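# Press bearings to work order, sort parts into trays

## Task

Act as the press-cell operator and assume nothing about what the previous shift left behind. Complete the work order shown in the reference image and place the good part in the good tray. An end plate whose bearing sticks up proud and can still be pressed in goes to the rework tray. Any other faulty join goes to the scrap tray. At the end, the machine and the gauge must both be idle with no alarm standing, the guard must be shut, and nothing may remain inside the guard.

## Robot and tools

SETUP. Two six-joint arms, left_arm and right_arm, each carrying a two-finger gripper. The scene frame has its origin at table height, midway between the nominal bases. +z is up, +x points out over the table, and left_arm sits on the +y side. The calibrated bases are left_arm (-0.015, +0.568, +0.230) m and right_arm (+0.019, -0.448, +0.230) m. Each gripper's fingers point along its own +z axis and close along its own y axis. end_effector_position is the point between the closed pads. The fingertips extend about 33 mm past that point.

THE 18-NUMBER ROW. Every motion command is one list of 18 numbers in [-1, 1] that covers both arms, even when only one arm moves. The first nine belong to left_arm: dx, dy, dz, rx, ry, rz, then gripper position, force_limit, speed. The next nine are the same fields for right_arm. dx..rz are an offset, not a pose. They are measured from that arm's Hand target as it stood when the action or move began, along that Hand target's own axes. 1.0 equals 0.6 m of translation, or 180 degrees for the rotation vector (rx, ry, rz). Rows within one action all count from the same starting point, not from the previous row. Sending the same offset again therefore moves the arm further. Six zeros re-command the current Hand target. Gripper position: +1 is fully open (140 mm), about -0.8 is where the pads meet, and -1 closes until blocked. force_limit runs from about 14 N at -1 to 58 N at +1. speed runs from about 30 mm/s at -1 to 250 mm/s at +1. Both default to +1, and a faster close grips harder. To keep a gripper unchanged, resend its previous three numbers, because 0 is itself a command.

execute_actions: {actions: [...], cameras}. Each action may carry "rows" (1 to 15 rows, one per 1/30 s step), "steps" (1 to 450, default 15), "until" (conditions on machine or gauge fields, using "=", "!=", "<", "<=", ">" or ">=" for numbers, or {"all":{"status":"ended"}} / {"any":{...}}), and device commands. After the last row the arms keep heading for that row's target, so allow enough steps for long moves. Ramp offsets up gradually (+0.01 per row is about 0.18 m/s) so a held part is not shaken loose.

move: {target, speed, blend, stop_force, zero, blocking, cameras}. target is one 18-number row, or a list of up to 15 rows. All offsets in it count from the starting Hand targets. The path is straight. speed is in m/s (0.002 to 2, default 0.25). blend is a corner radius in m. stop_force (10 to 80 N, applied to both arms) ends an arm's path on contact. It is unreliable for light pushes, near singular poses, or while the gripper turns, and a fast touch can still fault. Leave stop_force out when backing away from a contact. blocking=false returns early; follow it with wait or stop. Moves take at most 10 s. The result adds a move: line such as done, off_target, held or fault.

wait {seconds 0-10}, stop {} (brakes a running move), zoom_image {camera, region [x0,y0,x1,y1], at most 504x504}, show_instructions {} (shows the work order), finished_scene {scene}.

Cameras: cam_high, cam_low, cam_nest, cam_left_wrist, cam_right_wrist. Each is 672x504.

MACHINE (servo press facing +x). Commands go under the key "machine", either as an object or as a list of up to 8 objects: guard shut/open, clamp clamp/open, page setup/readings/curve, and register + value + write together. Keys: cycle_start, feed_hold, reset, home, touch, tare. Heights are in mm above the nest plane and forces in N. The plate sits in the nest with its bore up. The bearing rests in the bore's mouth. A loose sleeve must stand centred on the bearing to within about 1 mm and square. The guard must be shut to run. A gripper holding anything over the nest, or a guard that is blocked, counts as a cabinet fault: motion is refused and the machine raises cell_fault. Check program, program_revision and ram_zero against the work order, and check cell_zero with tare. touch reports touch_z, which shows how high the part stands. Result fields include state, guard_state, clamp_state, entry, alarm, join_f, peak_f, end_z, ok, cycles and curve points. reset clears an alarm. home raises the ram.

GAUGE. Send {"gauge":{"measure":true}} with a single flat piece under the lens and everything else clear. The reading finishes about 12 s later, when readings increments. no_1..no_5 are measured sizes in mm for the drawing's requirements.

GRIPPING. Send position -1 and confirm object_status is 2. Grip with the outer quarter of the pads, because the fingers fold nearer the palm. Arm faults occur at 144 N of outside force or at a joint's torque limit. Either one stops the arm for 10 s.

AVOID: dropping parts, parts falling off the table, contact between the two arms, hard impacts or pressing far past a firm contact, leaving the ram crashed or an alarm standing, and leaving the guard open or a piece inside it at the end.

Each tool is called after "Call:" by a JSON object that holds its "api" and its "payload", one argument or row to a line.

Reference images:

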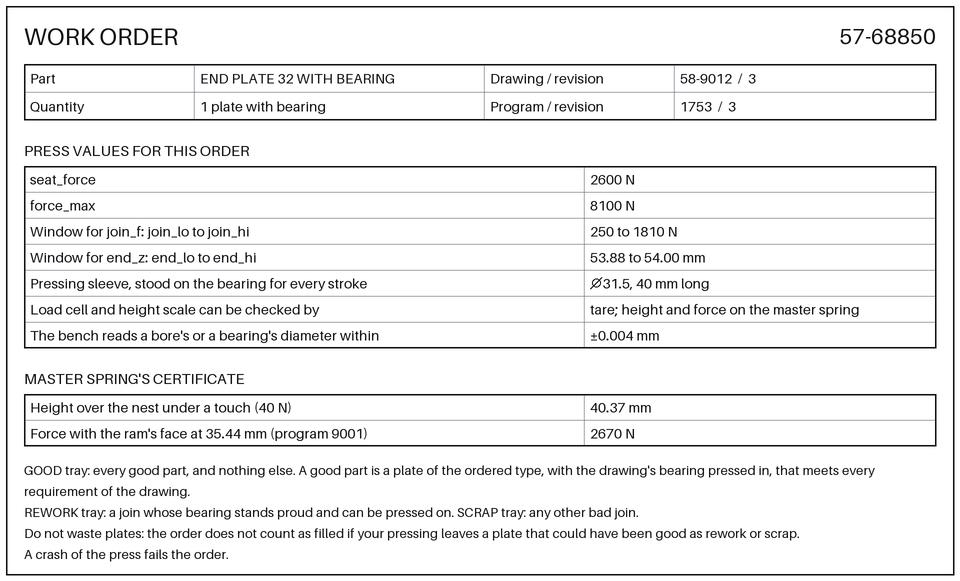

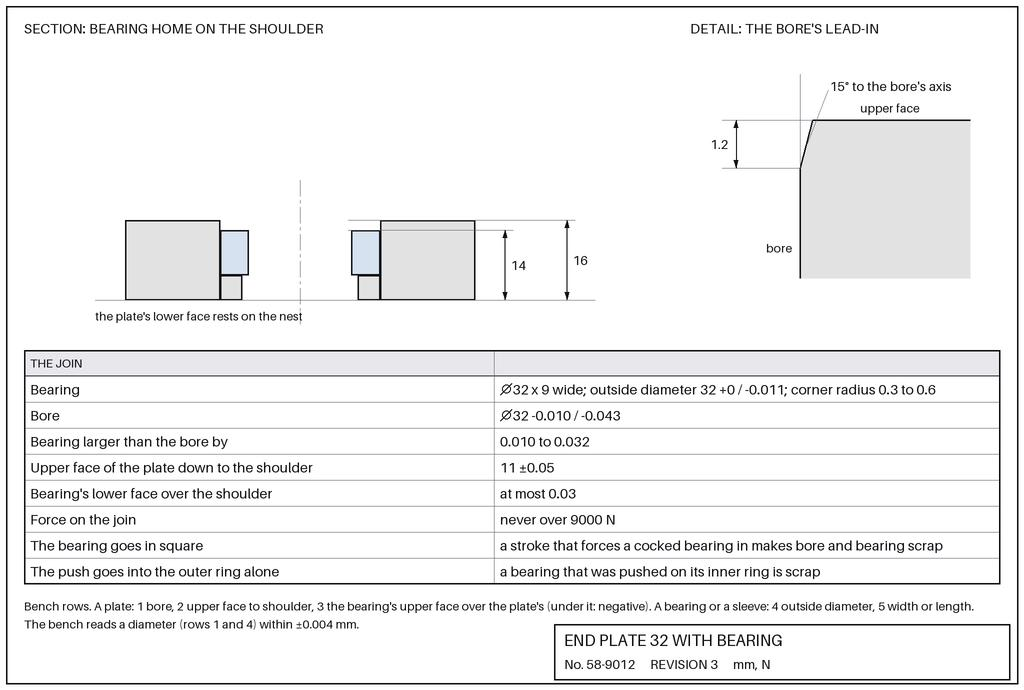

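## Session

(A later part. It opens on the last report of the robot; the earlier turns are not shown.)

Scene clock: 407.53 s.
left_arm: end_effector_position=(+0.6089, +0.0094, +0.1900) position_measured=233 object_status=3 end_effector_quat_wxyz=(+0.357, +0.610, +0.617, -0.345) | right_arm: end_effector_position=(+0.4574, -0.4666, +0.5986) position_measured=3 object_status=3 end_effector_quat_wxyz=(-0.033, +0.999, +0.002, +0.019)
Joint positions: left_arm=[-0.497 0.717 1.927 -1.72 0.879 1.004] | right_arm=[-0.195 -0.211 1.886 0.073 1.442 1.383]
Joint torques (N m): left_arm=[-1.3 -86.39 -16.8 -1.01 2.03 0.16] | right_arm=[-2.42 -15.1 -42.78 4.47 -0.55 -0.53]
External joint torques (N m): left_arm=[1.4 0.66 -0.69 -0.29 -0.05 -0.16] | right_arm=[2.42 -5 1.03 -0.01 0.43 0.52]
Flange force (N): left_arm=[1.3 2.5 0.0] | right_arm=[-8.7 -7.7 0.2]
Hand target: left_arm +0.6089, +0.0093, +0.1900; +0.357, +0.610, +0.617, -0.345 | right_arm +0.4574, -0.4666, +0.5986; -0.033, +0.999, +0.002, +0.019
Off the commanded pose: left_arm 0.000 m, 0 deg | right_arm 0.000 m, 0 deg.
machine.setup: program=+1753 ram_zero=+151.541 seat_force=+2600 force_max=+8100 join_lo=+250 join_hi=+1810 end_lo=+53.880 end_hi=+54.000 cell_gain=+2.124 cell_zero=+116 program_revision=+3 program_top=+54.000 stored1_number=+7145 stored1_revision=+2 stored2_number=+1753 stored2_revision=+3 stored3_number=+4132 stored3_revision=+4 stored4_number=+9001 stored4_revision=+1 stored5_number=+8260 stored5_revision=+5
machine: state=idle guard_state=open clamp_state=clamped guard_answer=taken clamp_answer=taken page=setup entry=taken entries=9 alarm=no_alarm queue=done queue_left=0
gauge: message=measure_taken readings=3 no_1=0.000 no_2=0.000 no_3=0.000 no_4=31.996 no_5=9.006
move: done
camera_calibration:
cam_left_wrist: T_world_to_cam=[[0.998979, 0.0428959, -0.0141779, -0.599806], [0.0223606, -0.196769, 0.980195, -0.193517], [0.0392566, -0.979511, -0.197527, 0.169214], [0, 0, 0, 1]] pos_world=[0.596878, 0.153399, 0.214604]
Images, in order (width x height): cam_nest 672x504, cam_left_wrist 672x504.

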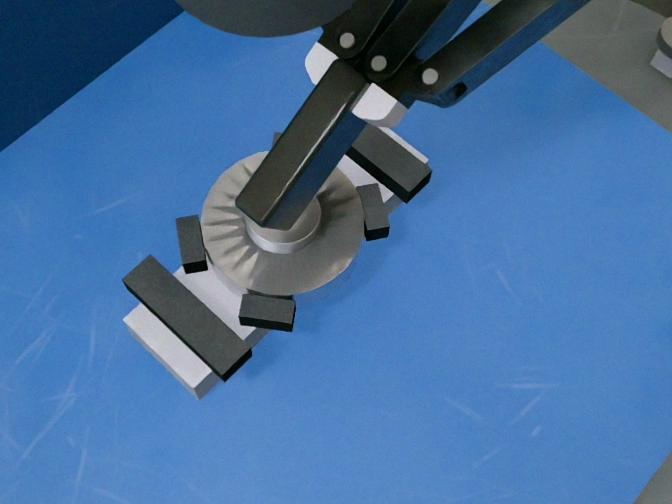

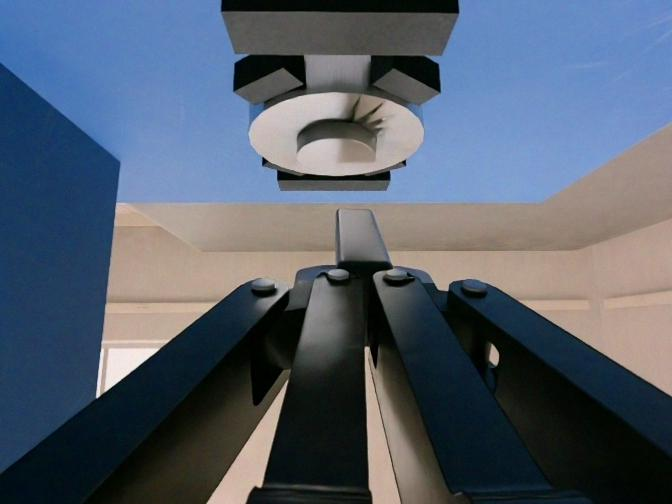

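Call:
{"api": "move", "payload": {
  "target": [0.0180,0.0052,0.0090,0,0,0,-1,-0.5,0,0,0,0,0,0,0,1,1,1],
  "speed": 0.05
}}

Call:
{"api": "move", "payload": {
  "target": [0.0144,0,0.0084,0,0,0,-1,-0.5,0,0,0,0,0,0,0,1,1,1],
  "speed": 0.006,
  "stop_force": 10,
  "cameras": ["cam_nest","cam_left_wrist"]
}}

Call:
{"api": "zoom_image", "payload": {
  "camera": "cam_nest",
  "region": [205, 140, 365, 280]
}}

Scene clock: 413.43 s.
left_arm: end_effector_position=(+0.6121, +0.0102, +0.1780) position_measured=233 object_status=3 end_effector_quat_wxyz=(+0.357, +0.610, +0.617, -0.345) | right_arm: end_effector_position=(+0.4574, -0.4666, +0.5986) position_measured=3 object_status=3 end_effector_quat_wxyz=(-0.033, +0.999, +0.002, +0.019)
Joint positions: left_arm=[-0.494 0.737 1.921 -1.728 0.882 1.021] | right_arm=[-0.195 -0.211 1.886 0.073 1.442 1.383]
Joint torques (N m): left_arm=[-0.99 -88.34 -16.33 -1.03 1.91 0.26] | right_arm=[-2.34 -15.5 -42.82 4.47 -0.58 -0.47]
External joint torques (N m): left_arm=[1.06 1.81 -0.56 -0.26 0.09 -0.26] | right_arm=[2.3 -4.38 1.13 -0.02 0.46 0.47]
Flange force (N): left_arm=[2.3 3.1 1.4] | right_arm=[-7.9 -7.2 0.4]
Hand target: left_arm +0.6121, +0.0102, +0.1780; +0.357, +0.610, +0.617, -0.345 | right_arm +0.4574, -0.4666, +0.5986; -0.033, +0.999, +0.002, +0.019
Off the commanded pose: left_arm 0.000 m, 0 deg | right_arm 0.000 m, 0 deg.
machine.setup: program=+1753 ram_zero=+151.541 seat_force=+2600 force_max=+8100 join_lo=+250 join_hi=+1810 end_lo=+53.880 end_hi=+54.000 cell_gain=+2.124 cell_zero=+116 program_revision=+3 program_top=+54.000 stored1_number=+7145 stored1_revision=+2 stored2_number=+1753 stored2_revision=+3 stored3_number=+4132 stored3_revision=+4 stored4_number=+9001 stored4_revision=+1 stored5_number=+8260 stored5_revision=+5
machine: state=idle guard_state=open clamp_state=clamped guard_answer=taken clamp_answer=taken page=setup entry=taken entries=9 alarm=no_alarm queue=done queue_left=0
gauge: message=measure_taken readings=3 no_1=0.000 no_2=0.000 no_3=0.000 no_4=31.996 no_5=9.006
move: done

Scene clock: 415.13 s.
left_arm: end_effector_position=(+0.6123, +0.0102, +0.1715) position_measured=233 object_status=3 end_effector_quat_wxyz=(+0.358, +0.610, +0.617, -0.345) | right_arm: end_effector_position=(+0.4574, -0.4666, +0.5986) position_measured=3 object_status=3 end_effector_quat_wxyz=(-0.033, +0.999, +0.002, +0.019)
Joint positions: left_arm=[-0.494 0.747 1.92 -1.735 0.884 1.033] | right_arm=[-0.195 -0.211 1.886 0.073 1.442 1.383]
Joint torques (N m): left_arm=[-5.31 -76.52 -12.38 0.19 -0.66 0.16] | right_arm=[-2.15 -15.54 -42.78 4.4 -0.51 -0.5]
External joint torques (N m): left_arm=[5.37 -10.55 -4.18 -1.47 2.68 -0.15] | right_arm=[2.15 -4.56 1.04 0.07 0.39 0.49]
Flange force (N): left_arm=[-7.9 2.4 -13.2] | right_arm=[-8.1 -6.9 0.3]
Hand target: left_arm +0.6123, +0.0102, +0.1715; +0.357, +0.610, +0.617, -0.345 (not the last commanded pose) | right_arm +0.4574, -0.4666, +0.5986; -0.033, +0.999, +0.002, +0.019
Off the commanded pose: left_arm 0.004 m, 0 deg | right_arm 0.000 m, 0 deg.
machine.setup: program=+1753 ram_zero=+151.541 seat_force=+2600 force_max=+8100 join_lo=+250 join_hi=+1810 end_lo=+53.880 end_hi=+54.000 cell_gain=+2.124 cell_zero=+116 program_revision=+3 program_top=+54.000 stored1_number=+7145 stored1_revision=+2 stored2_number=+1753 stored2_revision=+3 stored3_number=+4132 stored3_revision=+4 stored4_number=+9001 stored4_revision=+1 stored5_number=+8260 stored5_revision=+5
machine: state=idle guard_state=open clamp_state=clamped guard_answer=taken clamp_answer=taken page=setup entry=taken entries=9 alarm=no_alarm queue=done queue_left=0
gauge: message=measure_taken readings=3 no_1=0.000 no_2=0.000 no_3=0.000 no_4=31.996 no_5=9.006
move: contact (left_arm)
camera_calibration:
cam_left_wrist: T_world_to_cam=[[0.998977, 0.0429709, -0.0140729, -0.603534], [0.0222639, -0.196559, 0.980239, -0.175264], [0.0393556, -0.97955, -0.197315, 0.166213], [0, 0, 0, 1]] pos_world=[0.600277, 0.154299, 0.196104]
Images, in order (width x height): cam_nest 672x504, cam_left_wrist 672x504.

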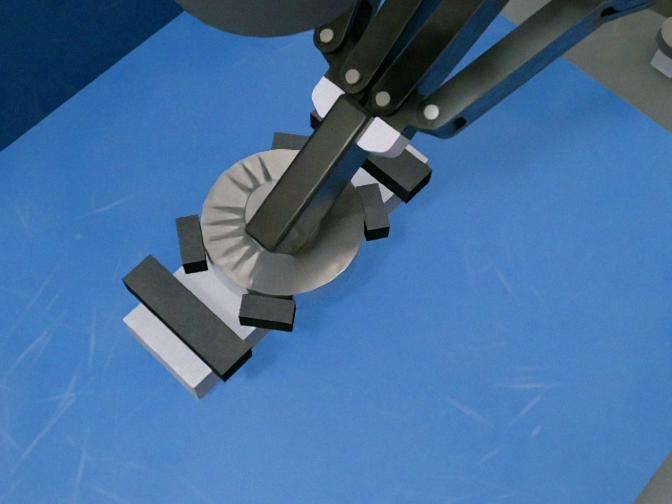

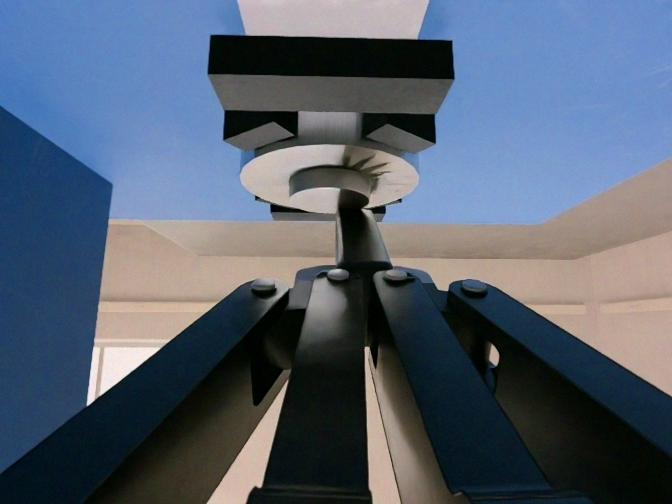

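Scaled by 3.150 from the camera's 672x504 image, which has a finer 960x720 frame.

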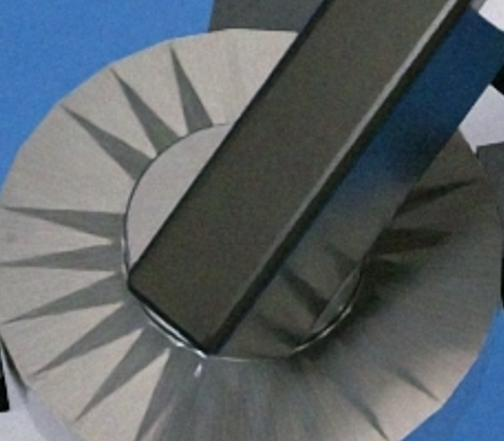

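Call:
{"api": "move", "payload": {
  "target": [
    [-0.0287,0,-0.0168,0,0,0,-1,-0.5,0,0,0,0,0,0,0,1,1,1],
    [-0.0287,0,-0.15,0,0,0,-1,-0.5,0,0,0,0,0,0,0,1,1,1]
  ],
  "speed": [0.08,0.25],
  "blend": [0.005,0],
  "cameras": ["cam_nest","cam_left_wrist","cam_low"]
}}

Call:
{"api": "zoom_image", "payload": {
  "camera": "cam_nest",
  "region": [225, 160, 345, 270]
}}

Call:
{"api": "zoom_image", "payload": {
  "camera": "cam_low",
  "region": [380, 232, 446, 262]
}}

Call:
{"api": "zoom_image", "payload": {
  "camera": "cam_left_wrist",
  "region": [250, 80, 400, 220]
}}

Scene clock: 417.33 s.
left_arm: end_effector_position=(+0.6105, +0.0790, +0.2318) position_measured=233 object_status=3 end_effector_quat_wxyz=(+0.357, +0.610, +0.617, -0.345) | right_arm: end_effector_position=(+0.4574, -0.4666, +0.5986) position_measured=3 object_status=3 end_effector_quat_wxyz=(-0.033, +0.999, +0.002, +0.019)
Joint positions: left_arm=[-0.4 0.633 1.976 -1.605 0.923 0.954] | right_arm=[-0.195 -0.211 1.886 0.073 1.442 1.383]
Joint torques (N m): left_arm=[-1.08 -81.3 -17.82 -1 1.8 0.14] | right_arm=[-2.38 -16.11 -42.87 4.4 -0.55 -0.48]
External joint torques (N m): left_arm=[1.18 1.23 -0.78 -0.18 0.11 -0.14] | right_arm=[2.41 -4.19 1.09 0.07 0.43 0.48]
Flange force (N): left_arm=[1.9 3.2 0.4] | right_arm=[-7.5 -7.4 0.4]
Hand target: left_arm +0.6105, +0.0791, +0.2319; +0.357, +0.610, +0.617, -0.345 | right_arm +0.4574, -0.4666, +0.5986; -0.033, +0.999, +0.002, +0.019
Off the commanded pose: left_arm 0.000 m, 0 deg | right_arm 0.000 m, 0 deg.
machine.setup: program=+1753 ram_zero=+151.541 seat_force=+2600 force_max=+8100 join_lo=+250 join_hi=+1810 end_lo=+53.880 end_hi=+54.000 cell_gain=+2.124 cell_zero=+116 program_revision=+3 program_top=+54.000 stored1_number=+7145 stored1_revision=+2 stored2_number=+1753 stored2_revision=+3 stored3_number=+4132 stored3_revision=+4 stored4_number=+9001 stored4_revision=+1 stored5_number=+8260 stored5_revision=+5
machine: state=idle guard_state=open clamp_state=clamped guard_answer=taken clamp_answer=taken page=setup entry=taken entries=9 alarm=no_alarm queue=done queue_left=0
gauge: message=measure_taken readings=3 no_1=0.000 no_2=0.000 no_3=0.000 no_4=31.996 no_5=9.006
move: done
camera_calibration:
cam_left_wrist: T_world_to_cam=[[0.998981, 0.0428722, -0.0140889, -0.60382], [0.0222602, -0.196561, 0.980239, -0.220807], [0.0392557, -0.979554, -0.197315, 0.245636], [0, 0, 0, 1]] pos_world=[0.598478, 0.223099, 0.256404]
Images, in order (width x height): cam_low 672x504, cam_nest 672x504, cam_left_wrist 672x504.

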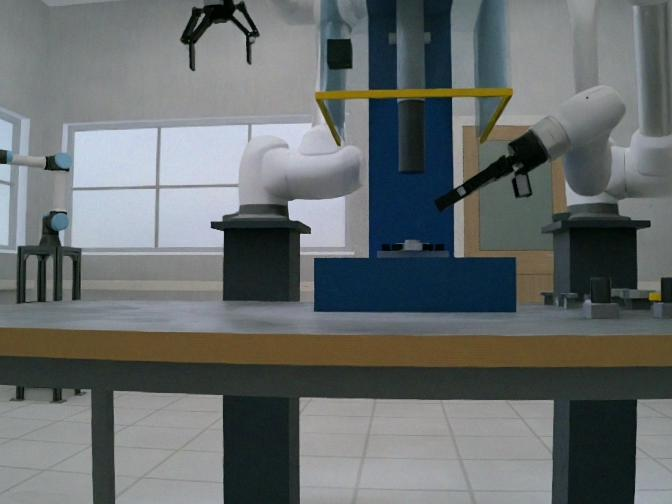

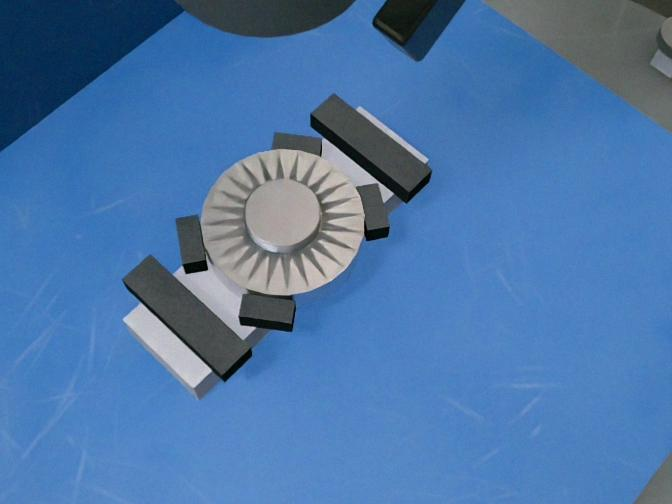

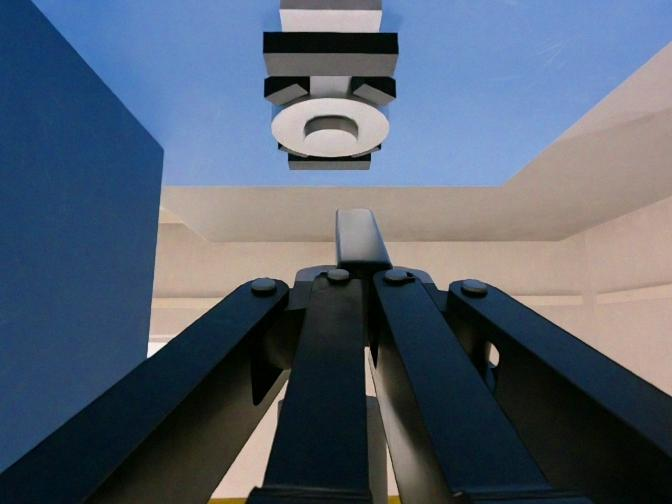

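Scaled by 4.200 from the camera's 672x504 image, which has a finer 960x720 frame.

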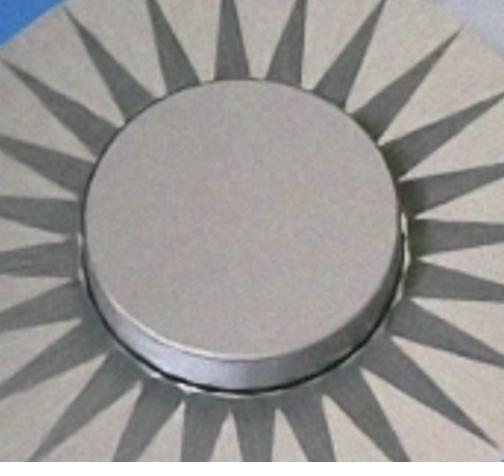

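Scaled by 7.636 from the camera's 672x504 image, which has a finer 960x720 frame.

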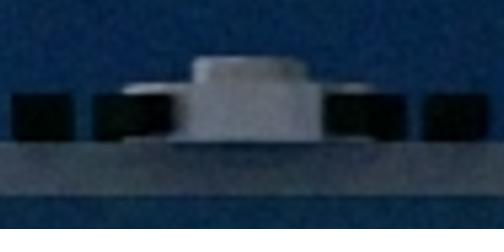

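Scaled by 3.360 from the camera's 672x504 image, which has a finer 960x720 frame.

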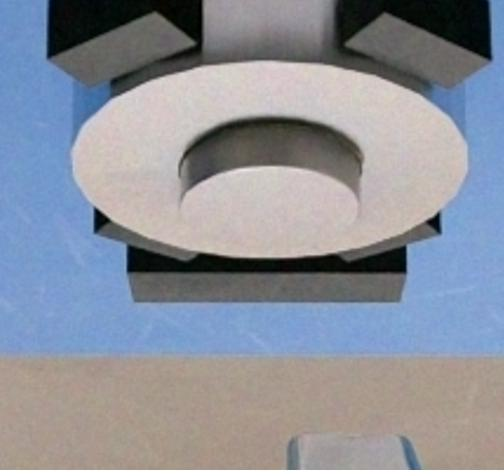

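Call:
{"api": "zoom_image", "payload": {
  "camera": "cam_low",
  "region": [572, 262, 672, 326]
}}

Call:
{"api": "execute_actions", "payload": {
  "actions": [
    {"machine":{"page":"readings"},"steps":2}
  ],
  "cameras": ["cam_high"]
}}

Call:
{"api": "zoom_image", "payload": {
  "camera": "cam_high",
  "region": [385, 295, 505, 365]
}}

Scaled by 5.040 from the camera's 672x504 image, which has a finer 960x720 frame.

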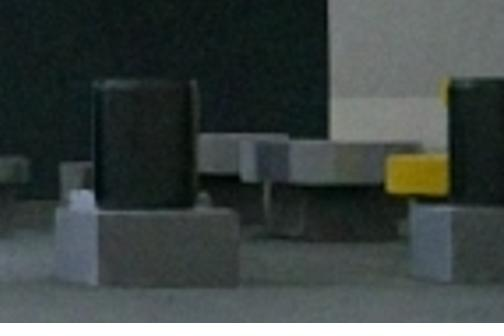

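Scene clock: 419.40 s.
left_arm: end_effector_position=(+0.6105, +0.0791, +0.2319) position_measured=233 object_status=3 end_effector_quat_wxyz=(+0.357, +0.610, +0.617, -0.345) | right_arm: end_effector_position=(+0.4574, -0.4666, +0.5986) position_measured=3 object_status=3 end_effector_quat_wxyz=(-0.033, +0.999, +0.002, +0.019)
Joint positions: left_arm=[-0.4 0.633 1.976 -1.605 0.923 0.954] | right_arm=[-0.195 -0.211 1.886 0.073 1.442 1.383]
Joint torques (N m): left_arm=[-1.33 -81.16 -17.91 -0.93 1.87 0.21] | right_arm=[-2.22 -15.35 -42.85 4.39 -0.56 -0.46]
External joint torques (N m): left_arm=[1.46 1.49 -0.53 -0.24 0.03 -0.21] | right_arm=[2.21 -4.68 1.13 0.07 0.44 0.46]
Flange force (N): left_arm=[2.3 3.1 0.2] | right_arm=[-8.4 -7.0 0.3]
Hand target: left_arm +0.6105, +0.0791, +0.2319; +0.357, +0.610, +0.617, -0.345 | right_arm +0.4574, -0.4666, +0.5986; -0.033, +0.999, +0.002, +0.019
Tool commands: left_gripper/position=-1.0 left_gripper/force_limit=-0.5 left_gripper/speed=+0.0 right_gripper/position=+1.0 right_gripper/force_limit=+1.0 right_gripper/speed=+1.0
Off the commanded pose: left_arm 0.000 m, 0 deg | right_arm 0.000 m, 0 deg.
machine.readings: force=+0 touch_z=+40.346 join_f=+2504 peak_f=+2680 end_z=+35.438 ok=+0 pos_z=+168.459 cycles=+1
machine: state=idle guard_state=open clamp_state=clamped guard_answer=taken clamp_answer=taken page=readings entry=taken entries=9 alarm=no_alarm queue=done queue_left=0
gauge: message=measure_taken readings=3 no_1=0.000 no_2=0.000 no_3=0.000 no_4=31.996 no_5=9.006
Images, in order (width x height): cam_high 672x504.

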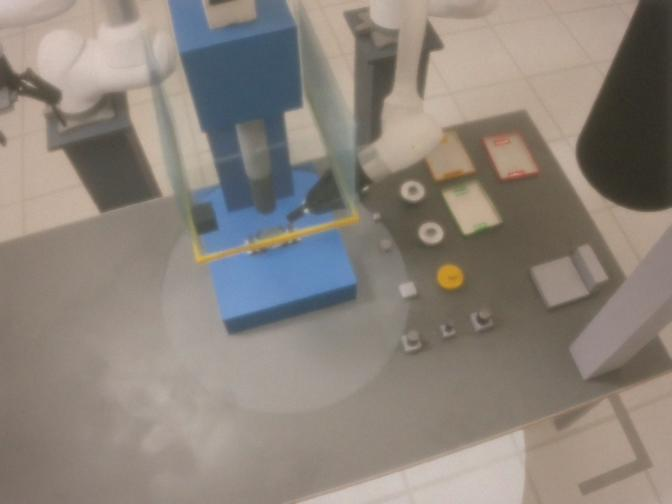

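Scaled by 4.200 from the camera's 672x504 image, which has a finer 960x720 frame.

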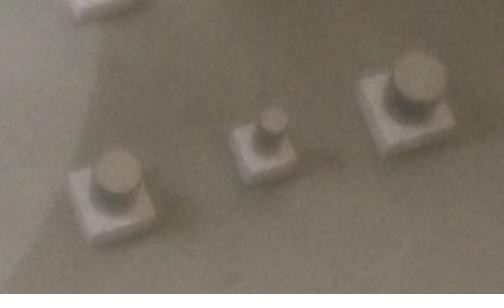

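Call:
{"api": "move", "payload": {
  "target": [
    [0.0811,0.0130,-0.2630,0,0,0,-0.078,-0.2,-1,0,0,0,0,0,0,1,1,1],
    [0.3935,0.4458,-0.3309,-0.2143,0,-0.1236,-0.078,-0.2,-1,0,0,0,0,0,0,1,1,1]
  ],
  "speed": [0.3,0.35],
  "blend": [0.05,0],
  "cameras": ["cam_left_wrist"]
}}

Scene clock: 424.30 s.
left_arm: end_effector_position=(+0.8743, +0.3742, +0.1315) position_measured=138 object_status=0 end_effector_quat_wxyz=(+0.466, +0.331, +0.800, -0.185) | right_arm: end_effector_position=(+0.4574, -0.4666, +0.5986) position_measured=3 object_status=3 end_effector_quat_wxyz=(-0.033, +0.999, +0.002, +0.019)
Joint positions: left_arm=[-0.072 0.816 1.902 -2.159 0.767 1.18] | right_arm=[-0.195 -0.211 1.886 0.073 1.442 1.383]
Joint torques (N m): left_arm=[-1.13 -92.98 -14.8 -1.5 2.16 0.14] | right_arm=[-2.18 -15.55 -42.6 4.41 -0.51 -0.52]
External joint torques (N m): left_arm=[1.27 1.26 -1.19 -0.15 0.03 -0.14] | right_arm=[2.17 -4.45 0.88 0.05 0.38 0.52]
Flange force (N): left_arm=[1.4 3.6 2.2] | right_arm=[-7.7 -7.0 0.1]
Hand target: left_arm +0.8743, +0.3741, +0.1315; +0.466, +0.331, +0.800, -0.185 | right_arm +0.4574, -0.4666, +0.5986; -0.033, +0.999, +0.002, +0.019
Off the commanded pose: left_arm 0.000 m, 0 deg | right_arm 0.000 m, 0 deg.
machine.readings: force=+0 touch_z=+40.346 join_f=+2504 peak_f=+2680 end_z=+35.438 ok=+0 pos_z=+168.459 cycles=+1
machine: state=idle guard_state=open clamp_state=clamped guard_answer=taken clamp_answer=taken page=readings entry=taken entries=9 alarm=no_alarm queue=done queue_left=0
gauge: message=measure_taken readings=3 no_1=0.000 no_2=0.000 no_3=0.000 no_4=31.996 no_5=9.006
move: done
camera_calibration:
cam_left_wrist: T_world_to_cam=[[0.682176, 0.731087, -0.0121837, -0.862171], [0.145647, -0.119536, 0.982089, -0.207244], [0.716536, -0.671731, -0.188025, -0.203943], [0, 0, 0, 1]] pos_world=[0.764469, 0.468554, 0.154681]
Images, in order (width x height): cam_left_wrist 672x504.

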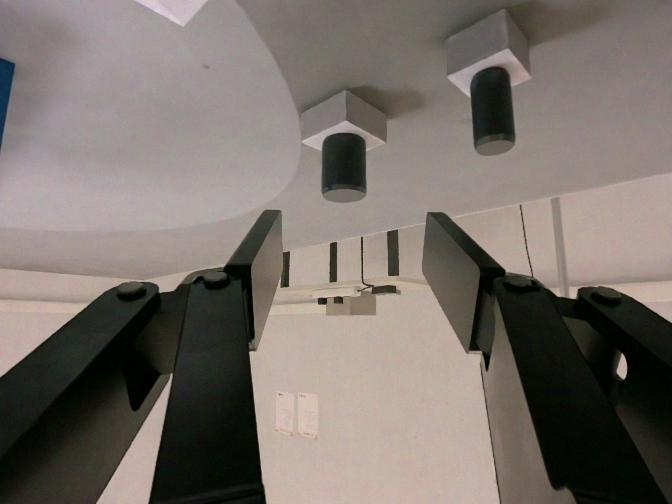

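Call:
{"api": "move", "payload": {
  "target": [-0.0012,-0.0023,0.2027,0,0,0,-0.078,-0.2,-1,0,0,0,0,0,0,1,1,1],
  "speed": 0.1,
  "cameras": ["cam_left_wrist"]
}}

Call:
{"api": "execute_actions", "payload": {
  "actions": [
    {"rows":[[0,0,0,0,0,0,-1,-0.2,-1,0,0,0,0,0,0,1,1,1]],"steps":60}
  ],
  "cameras": ["cam_left_wrist"]
}}

Scene clock: 430.37 s.
left_arm: end_effector_position=(+0.9493, +0.2995, +0.0716) position_measured=138 object_status=3 end_effector_quat_wxyz=(+0.466, +0.331, +0.800, -0.185) | right_arm: end_effector_position=(+0.4574, -0.4666, +0.5986) position_measured=3 object_status=3 end_effector_quat_wxyz=(-0.033, +0.999, +0.002, +0.019)
Joint positions: left_arm=[-0.166 0.962 1.714 -2.232 0.71 1.165] | right_arm=[-0.195 -0.211 1.886 0.073 1.442 1.383]
Joint torques (N m): left_arm=[-1.08 -104.64 -17.27 -1.66 2.08 0.16] | right_arm=[-2.28 -15.57 -42.74 4.4 -0.57 -0.48]
External joint torques (N m): left_arm=[1.2 1.5 -0.71 -0.18 0.09 -0.16] | right_arm=[2.29 -4.58 0.98 0.06 0.45 0.48]
Flange force (N): left_arm=[1.6 2.8 2.3] | right_arm=[-8.0 -7.2 0.1]
Hand target: left_arm +0.9493, +0.2995, +0.0716; +0.466, +0.331, +0.800, -0.185 | right_arm +0.4574, -0.4666, +0.5986; -0.033, +0.999, +0.002, +0.019
Off the commanded pose: left_arm 0.000 m, 0 deg | right_arm 0.000 m, 0 deg.
machine.readings: force=+0 touch_z=+40.346 join_f=+2504 peak_f=+2680 end_z=+35.438 ok=+0 pos_z=+168.459 cycles=+1
machine: state=idle guard_state=open clamp_state=clamped guard_answer=taken clamp_answer=taken page=readings entry=taken entries=9 alarm=no_alarm queue=done queue_left=0
gauge: message=measure_taken readings=3 no_1=0.000 no_2=0.000 no_3=0.000 no_4=31.996 no_5=9.006
move: done
camera_calibration:
cam_left_wrist: T_world_to_cam=[[0.682176, 0.731087, -0.0121837, -0.859451], [0.145647, -0.119536, 0.982089, -0.16827], [0.716536, -0.671731, -0.188025, -0.319124], [0, 0, 0, 1]] pos_world=[0.839469, 0.393854, 0.0947813]
Images, in order (width x height): cam_left_wrist 672x504.

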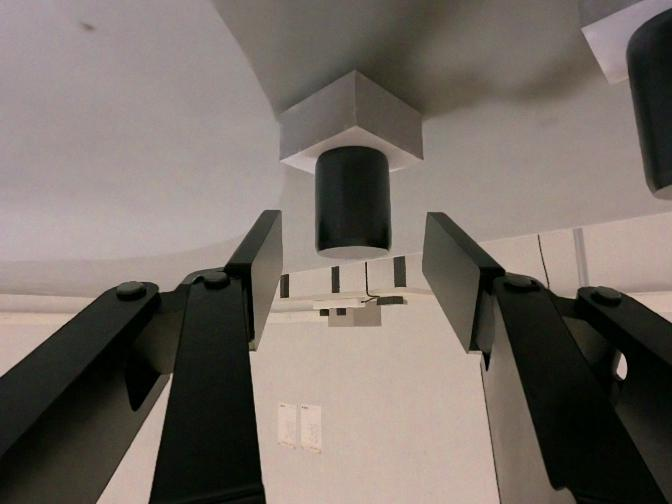

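Scene clock: 432.57 s.
left_arm: end_effector_position=(+0.9493, +0.2995, +0.0716) position_measured=184 object_status=2 end_effector_quat_wxyz=(+0.466, +0.331, +0.800, -0.185) | right_arm: end_effector_position=(+0.4574, -0.4666, +0.5986) position_measured=3 object_status=3 end_effector_quat_wxyz=(-0.033, +0.999, +0.002, +0.019)
Joint positions: left_arm=[-0.166 0.962 1.714 -2.232 0.71 1.165] | right_arm=[-0.195 -0.211 1.886 0.073 1.442 1.383]
Joint torques (N m): left_arm=[-0.68 -100.22 -16.93 -1.79 0.59 0.31] | right_arm=[-2.32 -15.44 -42.83 4.45 -0.62 -0.5]
External joint torques (N m): left_arm=[0.75 -2.6 -0.76 -0.02 1.58 -0.31] | right_arm=[2.3 -4.55 1.13 0 0.5 0.49]
Flange force (N): left_arm=[-1.5 0.8 -3.1] | right_arm=[-8.2 -7.3 0.3]
Hand target: left_arm +0.9493, +0.2995, +0.0716; +0.466, +0.331, +0.800, -0.185 | right_arm +0.4574, -0.4666, +0.5986; -0.033, +0.999, +0.002, +0.019
Off the commanded pose: left_arm 0.000 m, 0 deg | right_arm 0.000 m, 0 deg.
machine.readings: force=+0 touch_z=+40.346 join_f=+2504 peak_f=+2680 end_z=+35.438 ok=+0 pos_z=+168.459 cycles=+1
machine: state=idle guard_state=open clamp_state=clamped guard_answer=taken clamp_answer=taken page=readings entry=taken entries=9 alarm=no_alarm queue=done queue_left=0
gauge: message=measure_taken readings=3 no_1=0.000 no_2=0.000 no_3=0.000 no_4=31.996 no_5=9.006
camera_calibration:
cam_left_wrist: T_world_to_cam=[[0.682228, 0.731038, -0.0121968, -0.859475], [0.145638, -0.119529, 0.982091, -0.168266], [0.716488, -0.671786, -0.188013, -0.319064], [0, 0, 0, 1]] pos_world=[0.839469, 0.393854, 0.0947812]
Images, in order (width x height): cam_left_wrist 672x504.

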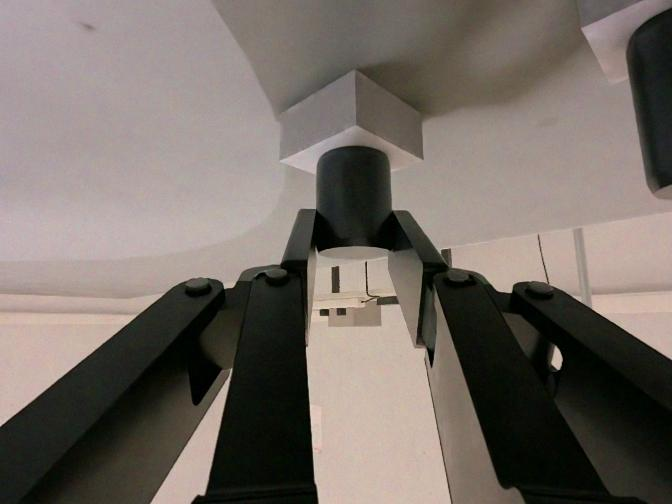

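Call:
{"api": "move", "payload": {
  "target": [
    [-0.1157,0.0017,-0.0666,0,0,0,-1,-0.2,-1,0,0,0,0,0,0,1,1,1],
    [-0.1462,-0.5168,-0.4225,0.2158,0,0.1244,-1,-0.2,-1,0,0,0,0,0,0,1,1,1]
  ],
  "speed": [0.15,0.3],
  "blend": [0.03,0]
}}

Scene clock: 435.93 s.
left_arm: end_effector_position=(+0.6045, +0.2002, +0.2699) position_measured=184 object_status=2 end_effector_quat_wxyz=(+0.356, +0.612, +0.615, -0.346) | right_arm: end_effector_position=(+0.4574, -0.4666, +0.5986) position_measured=3 object_status=3 end_effector_quat_wxyz=(-0.033, +0.999, +0.002, +0.019)
Joint positions: left_arm=[-0.218 0.546 2.035 -1.429 1.022 0.927] | right_arm=[-0.195 -0.211 1.886 0.073 1.442 1.383]
Joint torques (N m): left_arm=[-1.09 -75.93 -19.57 -1.13 2.44 0.07] | right_arm=[-2.29 -15.78 -42.66 4.39 -0.54 -0.55]
External joint torques (N m): left_arm=[1.15 2.85 0.38 0.22 -0.57 -0.07] | right_arm=[2.24 -4.05 0.99 0.06 0.42 0.55]
Flange force (N): left_arm=[4.3 2.4 1.0] | right_arm=[-7.1 -7.2 0.3]
Hand target: left_arm +0.6045, +0.2002, +0.2699; +0.356, +0.612, +0.615, -0.346 | right_arm +0.4574, -0.4666, +0.5986; -0.033, +0.999, +0.002, +0.019
Off the commanded pose: left_arm 0.000 m, 0 deg | right_arm 0.000 m, 0 deg.
machine.readings: force=+0 touch_z=+40.346 join_f=+2504 peak_f=+2680 end_z=+35.438 ok=+0 pos_z=+168.459 cycles=+1
machine: state=idle guard_state=open clamp_state=clamped guard_answer=taken clamp_answer=taken page=readings entry=taken entries=9 alarm=no_alarm queue=done queue_left=0
gauge: message=measure_taken readings=3 no_1=0.000 no_2=0.000 no_3=0.000 no_4=31.996 no_5=9.006
move: done

Call:
{"api": "move", "payload": {
  "target": [-0.0719,-0.0090,0.3125,0,0,0,-1,-0.2,-1,0,0,0,0,0,0,1,1,1],
  "speed": 0.2,
  "cameras": ["cam_nest","cam_low","cam_left_wrist"]
}}

Call:
{"api": "zoom_image", "payload": {
  "camera": "cam_nest",
  "region": [180, 70, 390, 280]
}}

Call:
{"api": "zoom_image", "payload": {
  "camera": "cam_low",
  "region": [370, 212, 456, 262]
}}

Call:
{"api": "zoom_image", "payload": {
  "camera": "cam_left_wrist",
  "region": [250, 100, 460, 270]
}}

Scene clock: 438.30 s.
left_arm: end_effector_position=(+0.6017, +0.0166, +0.2122) position_measured=184 object_status=2 end_effector_quat_wxyz=(+0.357, +0.612, +0.615, -0.346) | right_arm: end_effector_position=(+0.4574, -0.4666, +0.5986) position_measured=3 object_status=3 end_effector_quat_wxyz=(-0.033, +0.999, +0.002, +0.019)
Joint positions: left_arm=[-0.491 0.676 1.945 -1.691 0.881 0.974] | right_arm=[-0.195 -0.211 1.886 0.073 1.442 1.383]
Joint torques (N m): left_arm=[-0.85 -86.81 -18.34 -1.37 2.49 0.15] | right_arm=[-2.19 -15.48 -42.97 4.45 -0.6 -0.48]
External joint torques (N m): left_arm=[0.99 3.57 0.15 0.08 -0.55 -0.15] | right_arm=[2.18 -4.65 1.24 0.01 0.48 0.48]
Flange force (N): left_arm=[4.1 3.4 2.7] | right_arm=[-8.6 -7.0 0.4]
Hand target: left_arm +0.6017, +0.0166, +0.2122; +0.356, +0.612, +0.615, -0.346 | right_arm +0.4574, -0.4666, +0.5986; -0.033, +0.999, +0.002, +0.019
Off the commanded pose: left_arm 0.000 m, 0 deg | right_arm 0.000 m, 0 deg.
machine.readings: force=+0 touch_z=+40.346 join_f=+2504 peak_f=+2680 end_z=+35.438 ok=+0 pos_z=+168.459 cycles=+1
machine: state=idle guard_state=open clamp_state=clamped guard_answer=taken clamp_answer=taken page=readings entry=taken entries=9 alarm=no_alarm queue=done queue_left=0
gauge: message=measure_taken readings=3 no_1=0.000 no_2=0.000 no_3=0.000 no_4=31.996 no_5=9.006
move: done
camera_calibration:
cam_left_wrist: T_world_to_cam=[[0.99919, 0.0376189, -0.0142865, -0.592578], [0.0214203, -0.196678, 0.980234, -0.213144], [0.0340655, -0.979746, -0.197324, 0.18416], [0, 0, 0, 1]] pos_world=[0.59039, 0.160801, 0.236804]
Images, in order (width x height): cam_low 672x504, cam_nest 672x504, cam_left_wrist 672x504.

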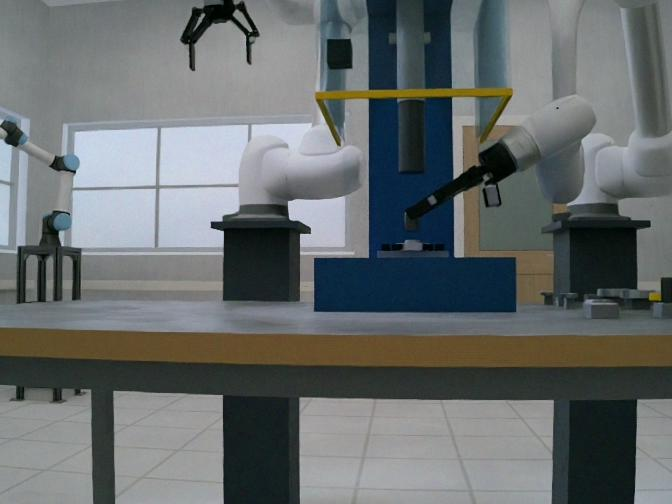

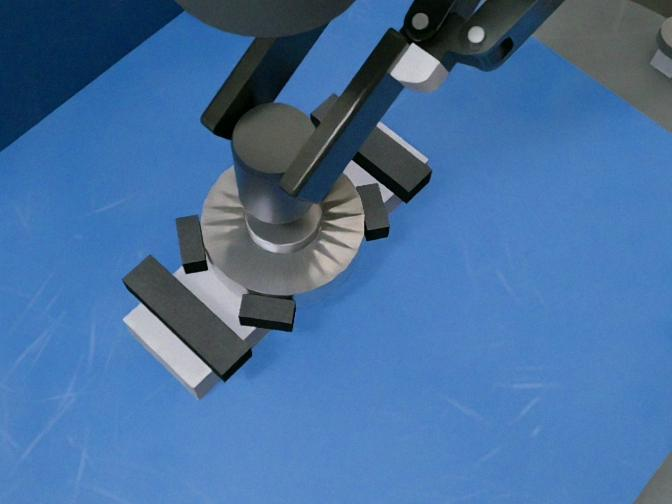

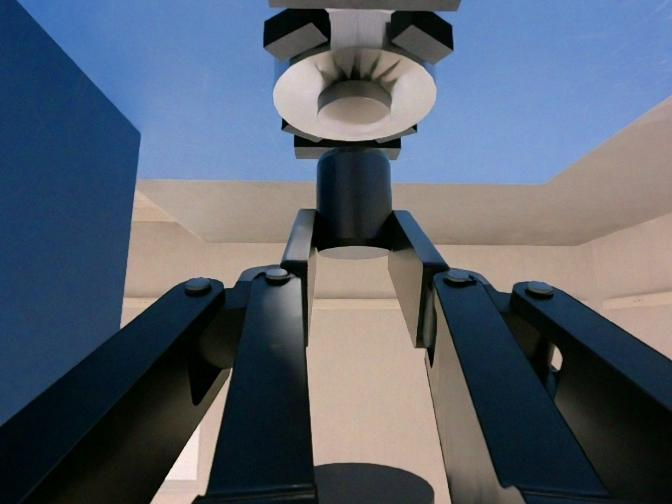

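Scaled by 2.400 from the camera's 672x504 image, which has a finer 960x720 frame.

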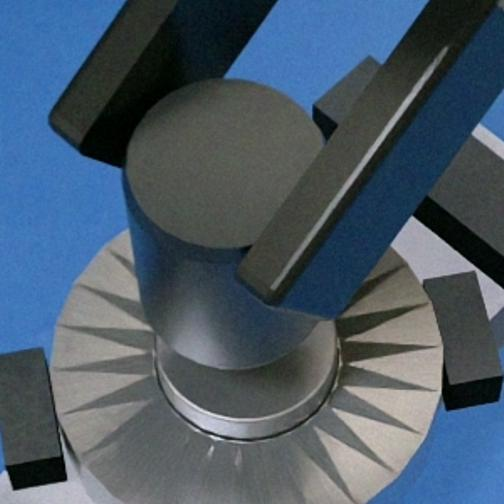

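Scaled by 5.860 from the camera's 672x504 image, which has a finer 960x720 frame.

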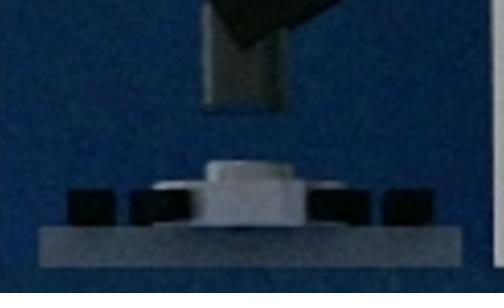

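Scaled by 2.400 from the camera's 672x504 image, which has a finer 960x720 frame.

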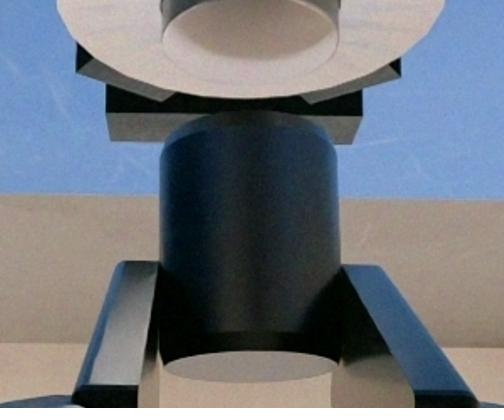

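Call:
{"api": "move", "payload": {
  "target": [0.0215,-0.0002,0.0101,0,0,0,-1,-0.2,-1,0,0,0,0,0,0,1,1,1],
  "speed": 0.05,
  "cameras": ["cam_low","cam_nest","cam_left_wrist"]
}}

Call:
{"api": "zoom_image", "payload": {
  "camera": "cam_low",
  "region": [370, 212, 456, 262]
}}

Call:
{"api": "zoom_image", "payload": {
  "camera": "cam_nest",
  "region": [180, 70, 390, 280]
}}

Call:
{"api": "zoom_image", "payload": {
  "camera": "cam_left_wrist",
  "region": [230, 200, 440, 380]
}}

Scene clock: 444.93 s.
left_arm: end_effector_position=(+0.6017, +0.0179, +0.1980) position_measured=184 object_status=2 end_effector_quat_wxyz=(+0.356, +0.612, +0.615, -0.346) | right_arm: end_effector_position=(+0.4574, -0.4666, +0.5986) position_measured=3 object_status=3 end_effector_quat_wxyz=(-0.033, +0.999, +0.002, +0.019)
Joint positions: left_arm=[-0.489 0.697 1.946 -1.707 0.885 1.001] | right_arm=[-0.195 -0.211 1.886 0.073 1.442 1.383]
Joint torques (N m): left_arm=[-0.98 -87.53 -17.8 -1.43 2.51 0.36] | right_arm=[-2.56 -15.79 -42.93 4.44 -0.56 -0.55]
External joint torques (N m): left_arm=[1.1 3.4 0.34 0.15 -0.54 -0.36] | right_arm=[2.55 -4.24 1.22 0.02 0.45 0.55]
Flange force (N): left_arm=[3.7 3.3 2.0] | right_arm=[-7.6 -7.9 0.6]
Hand target: left_arm +0.6017, +0.0179, +0.1980; +0.356, +0.612, +0.615, -0.346 | right_arm +0.4574, -0.4666, +0.5986; -0.033, +0.999, +0.002, +0.019
Off the commanded pose: left_arm 0.000 m, 0 deg | right_arm 0.000 m, 0 deg.
machine.readings: force=+0 touch_z=+40.346 join_f=+2504 peak_f=+2680 end_z=+35.438 ok=+0 pos_z=+168.459 cycles=+1
machine: state=idle guard_state=open clamp_state=clamped guard_answer=taken clamp_answer=taken page=readings entry=taken entries=9 alarm=no_alarm queue=done queue_left=0
gauge: message=measure_taken readings=3 no_1=0.000 no_2=0.000 no_3=0.000 no_4=31.996 no_5=9.006
move: done
camera_calibration:
cam_left_wrist: T_world_to_cam=[[0.99919, 0.0376189, -0.0142865, -0.592826], [0.0214203, -0.196678, 0.980234, -0.198988], [0.0340655, -0.979746, -0.197324, 0.182533], [0, 0, 0, 1]] pos_world=[0.59039, 0.162001, 0.222604]
Images, in order (width x height): cam_low 672x504, cam_nest 672x504, cam_left_wrist 672x504.

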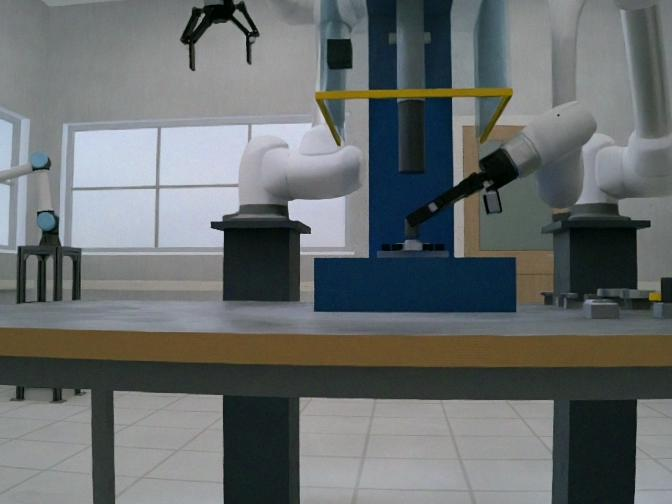

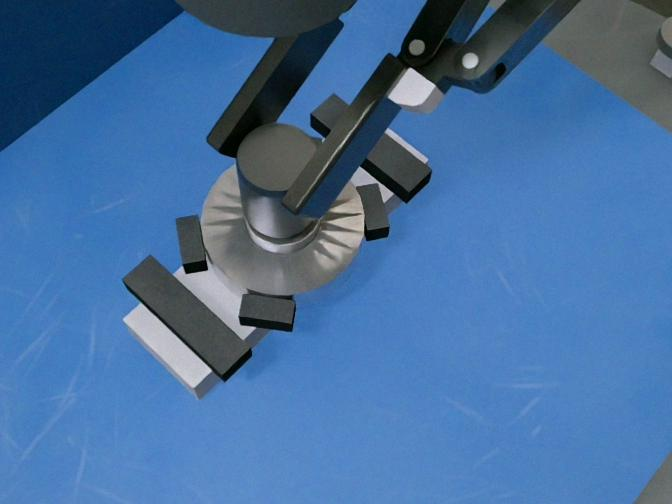

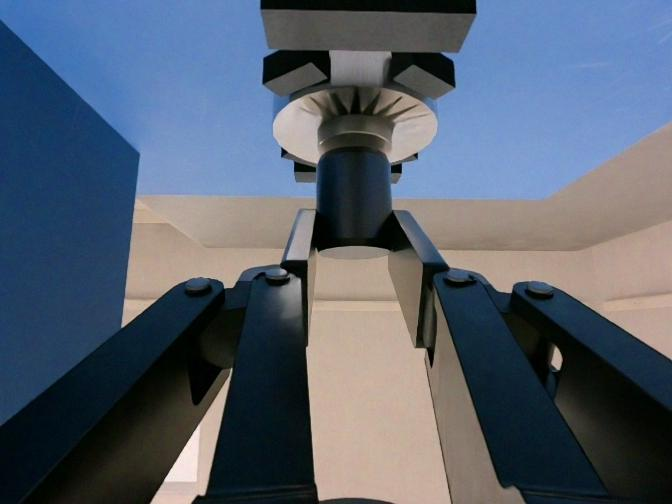

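Scaled by 5.860 from the camera's 672x504 image, which has a finer 960x720 frame.

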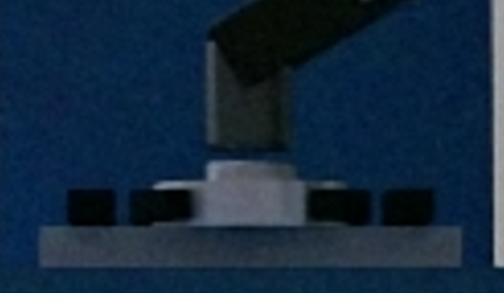

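Scaled by 2.400 from the camera's 672x504 image, which has a finer 960x720 frame.

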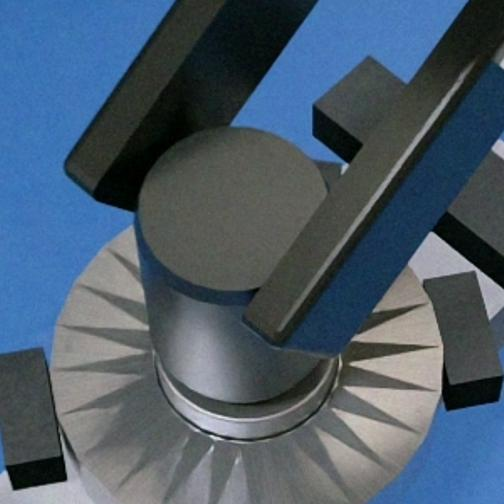

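Scaled by 2.400 from the camera's 672x504 image, which has a finer 960x720 frame.

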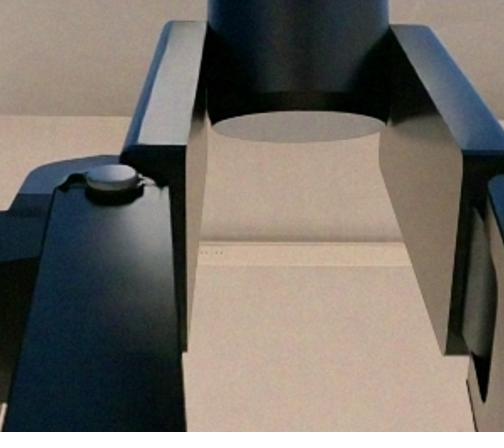

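Call:
{"api": "zoom_image", "payload": {
  "camera": "cam_low",
  "region": [398, 215, 428, 250]
}}

Call:
{"api": "zoom_image", "payload": {
  "camera": "cam_nest",
  "region": [225, 190, 345, 270]
}}

Call:
{"api": "zoom_image", "payload": {
  "camera": "cam_left_wrist",
  "region": [300, 90, 410, 190]
}}

Scaled by 14.400 from the camera's 672x504 image, which has a finer 960x720 frame.

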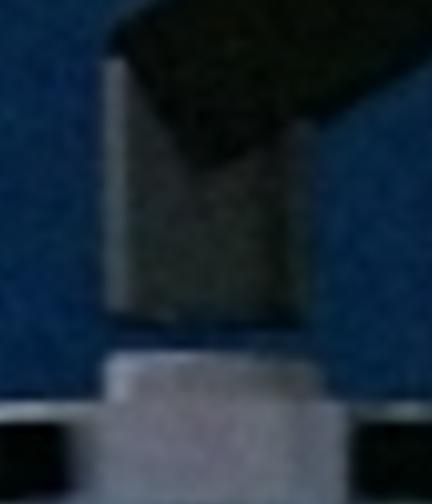

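Scaled by 4.200 from the camera's 672x504 image, which has a finer 960x720 frame.

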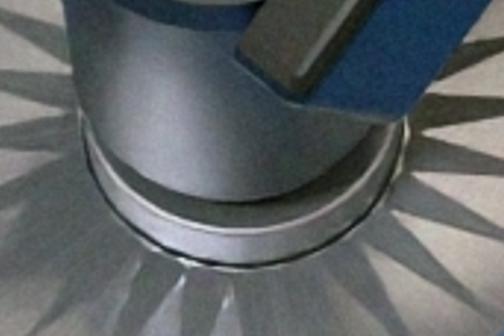

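Scaled by 4.582 from the camera's 672x504 image, which has a finer 960x720 frame.

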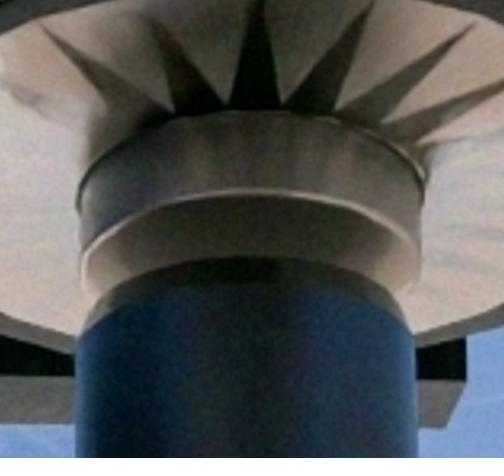

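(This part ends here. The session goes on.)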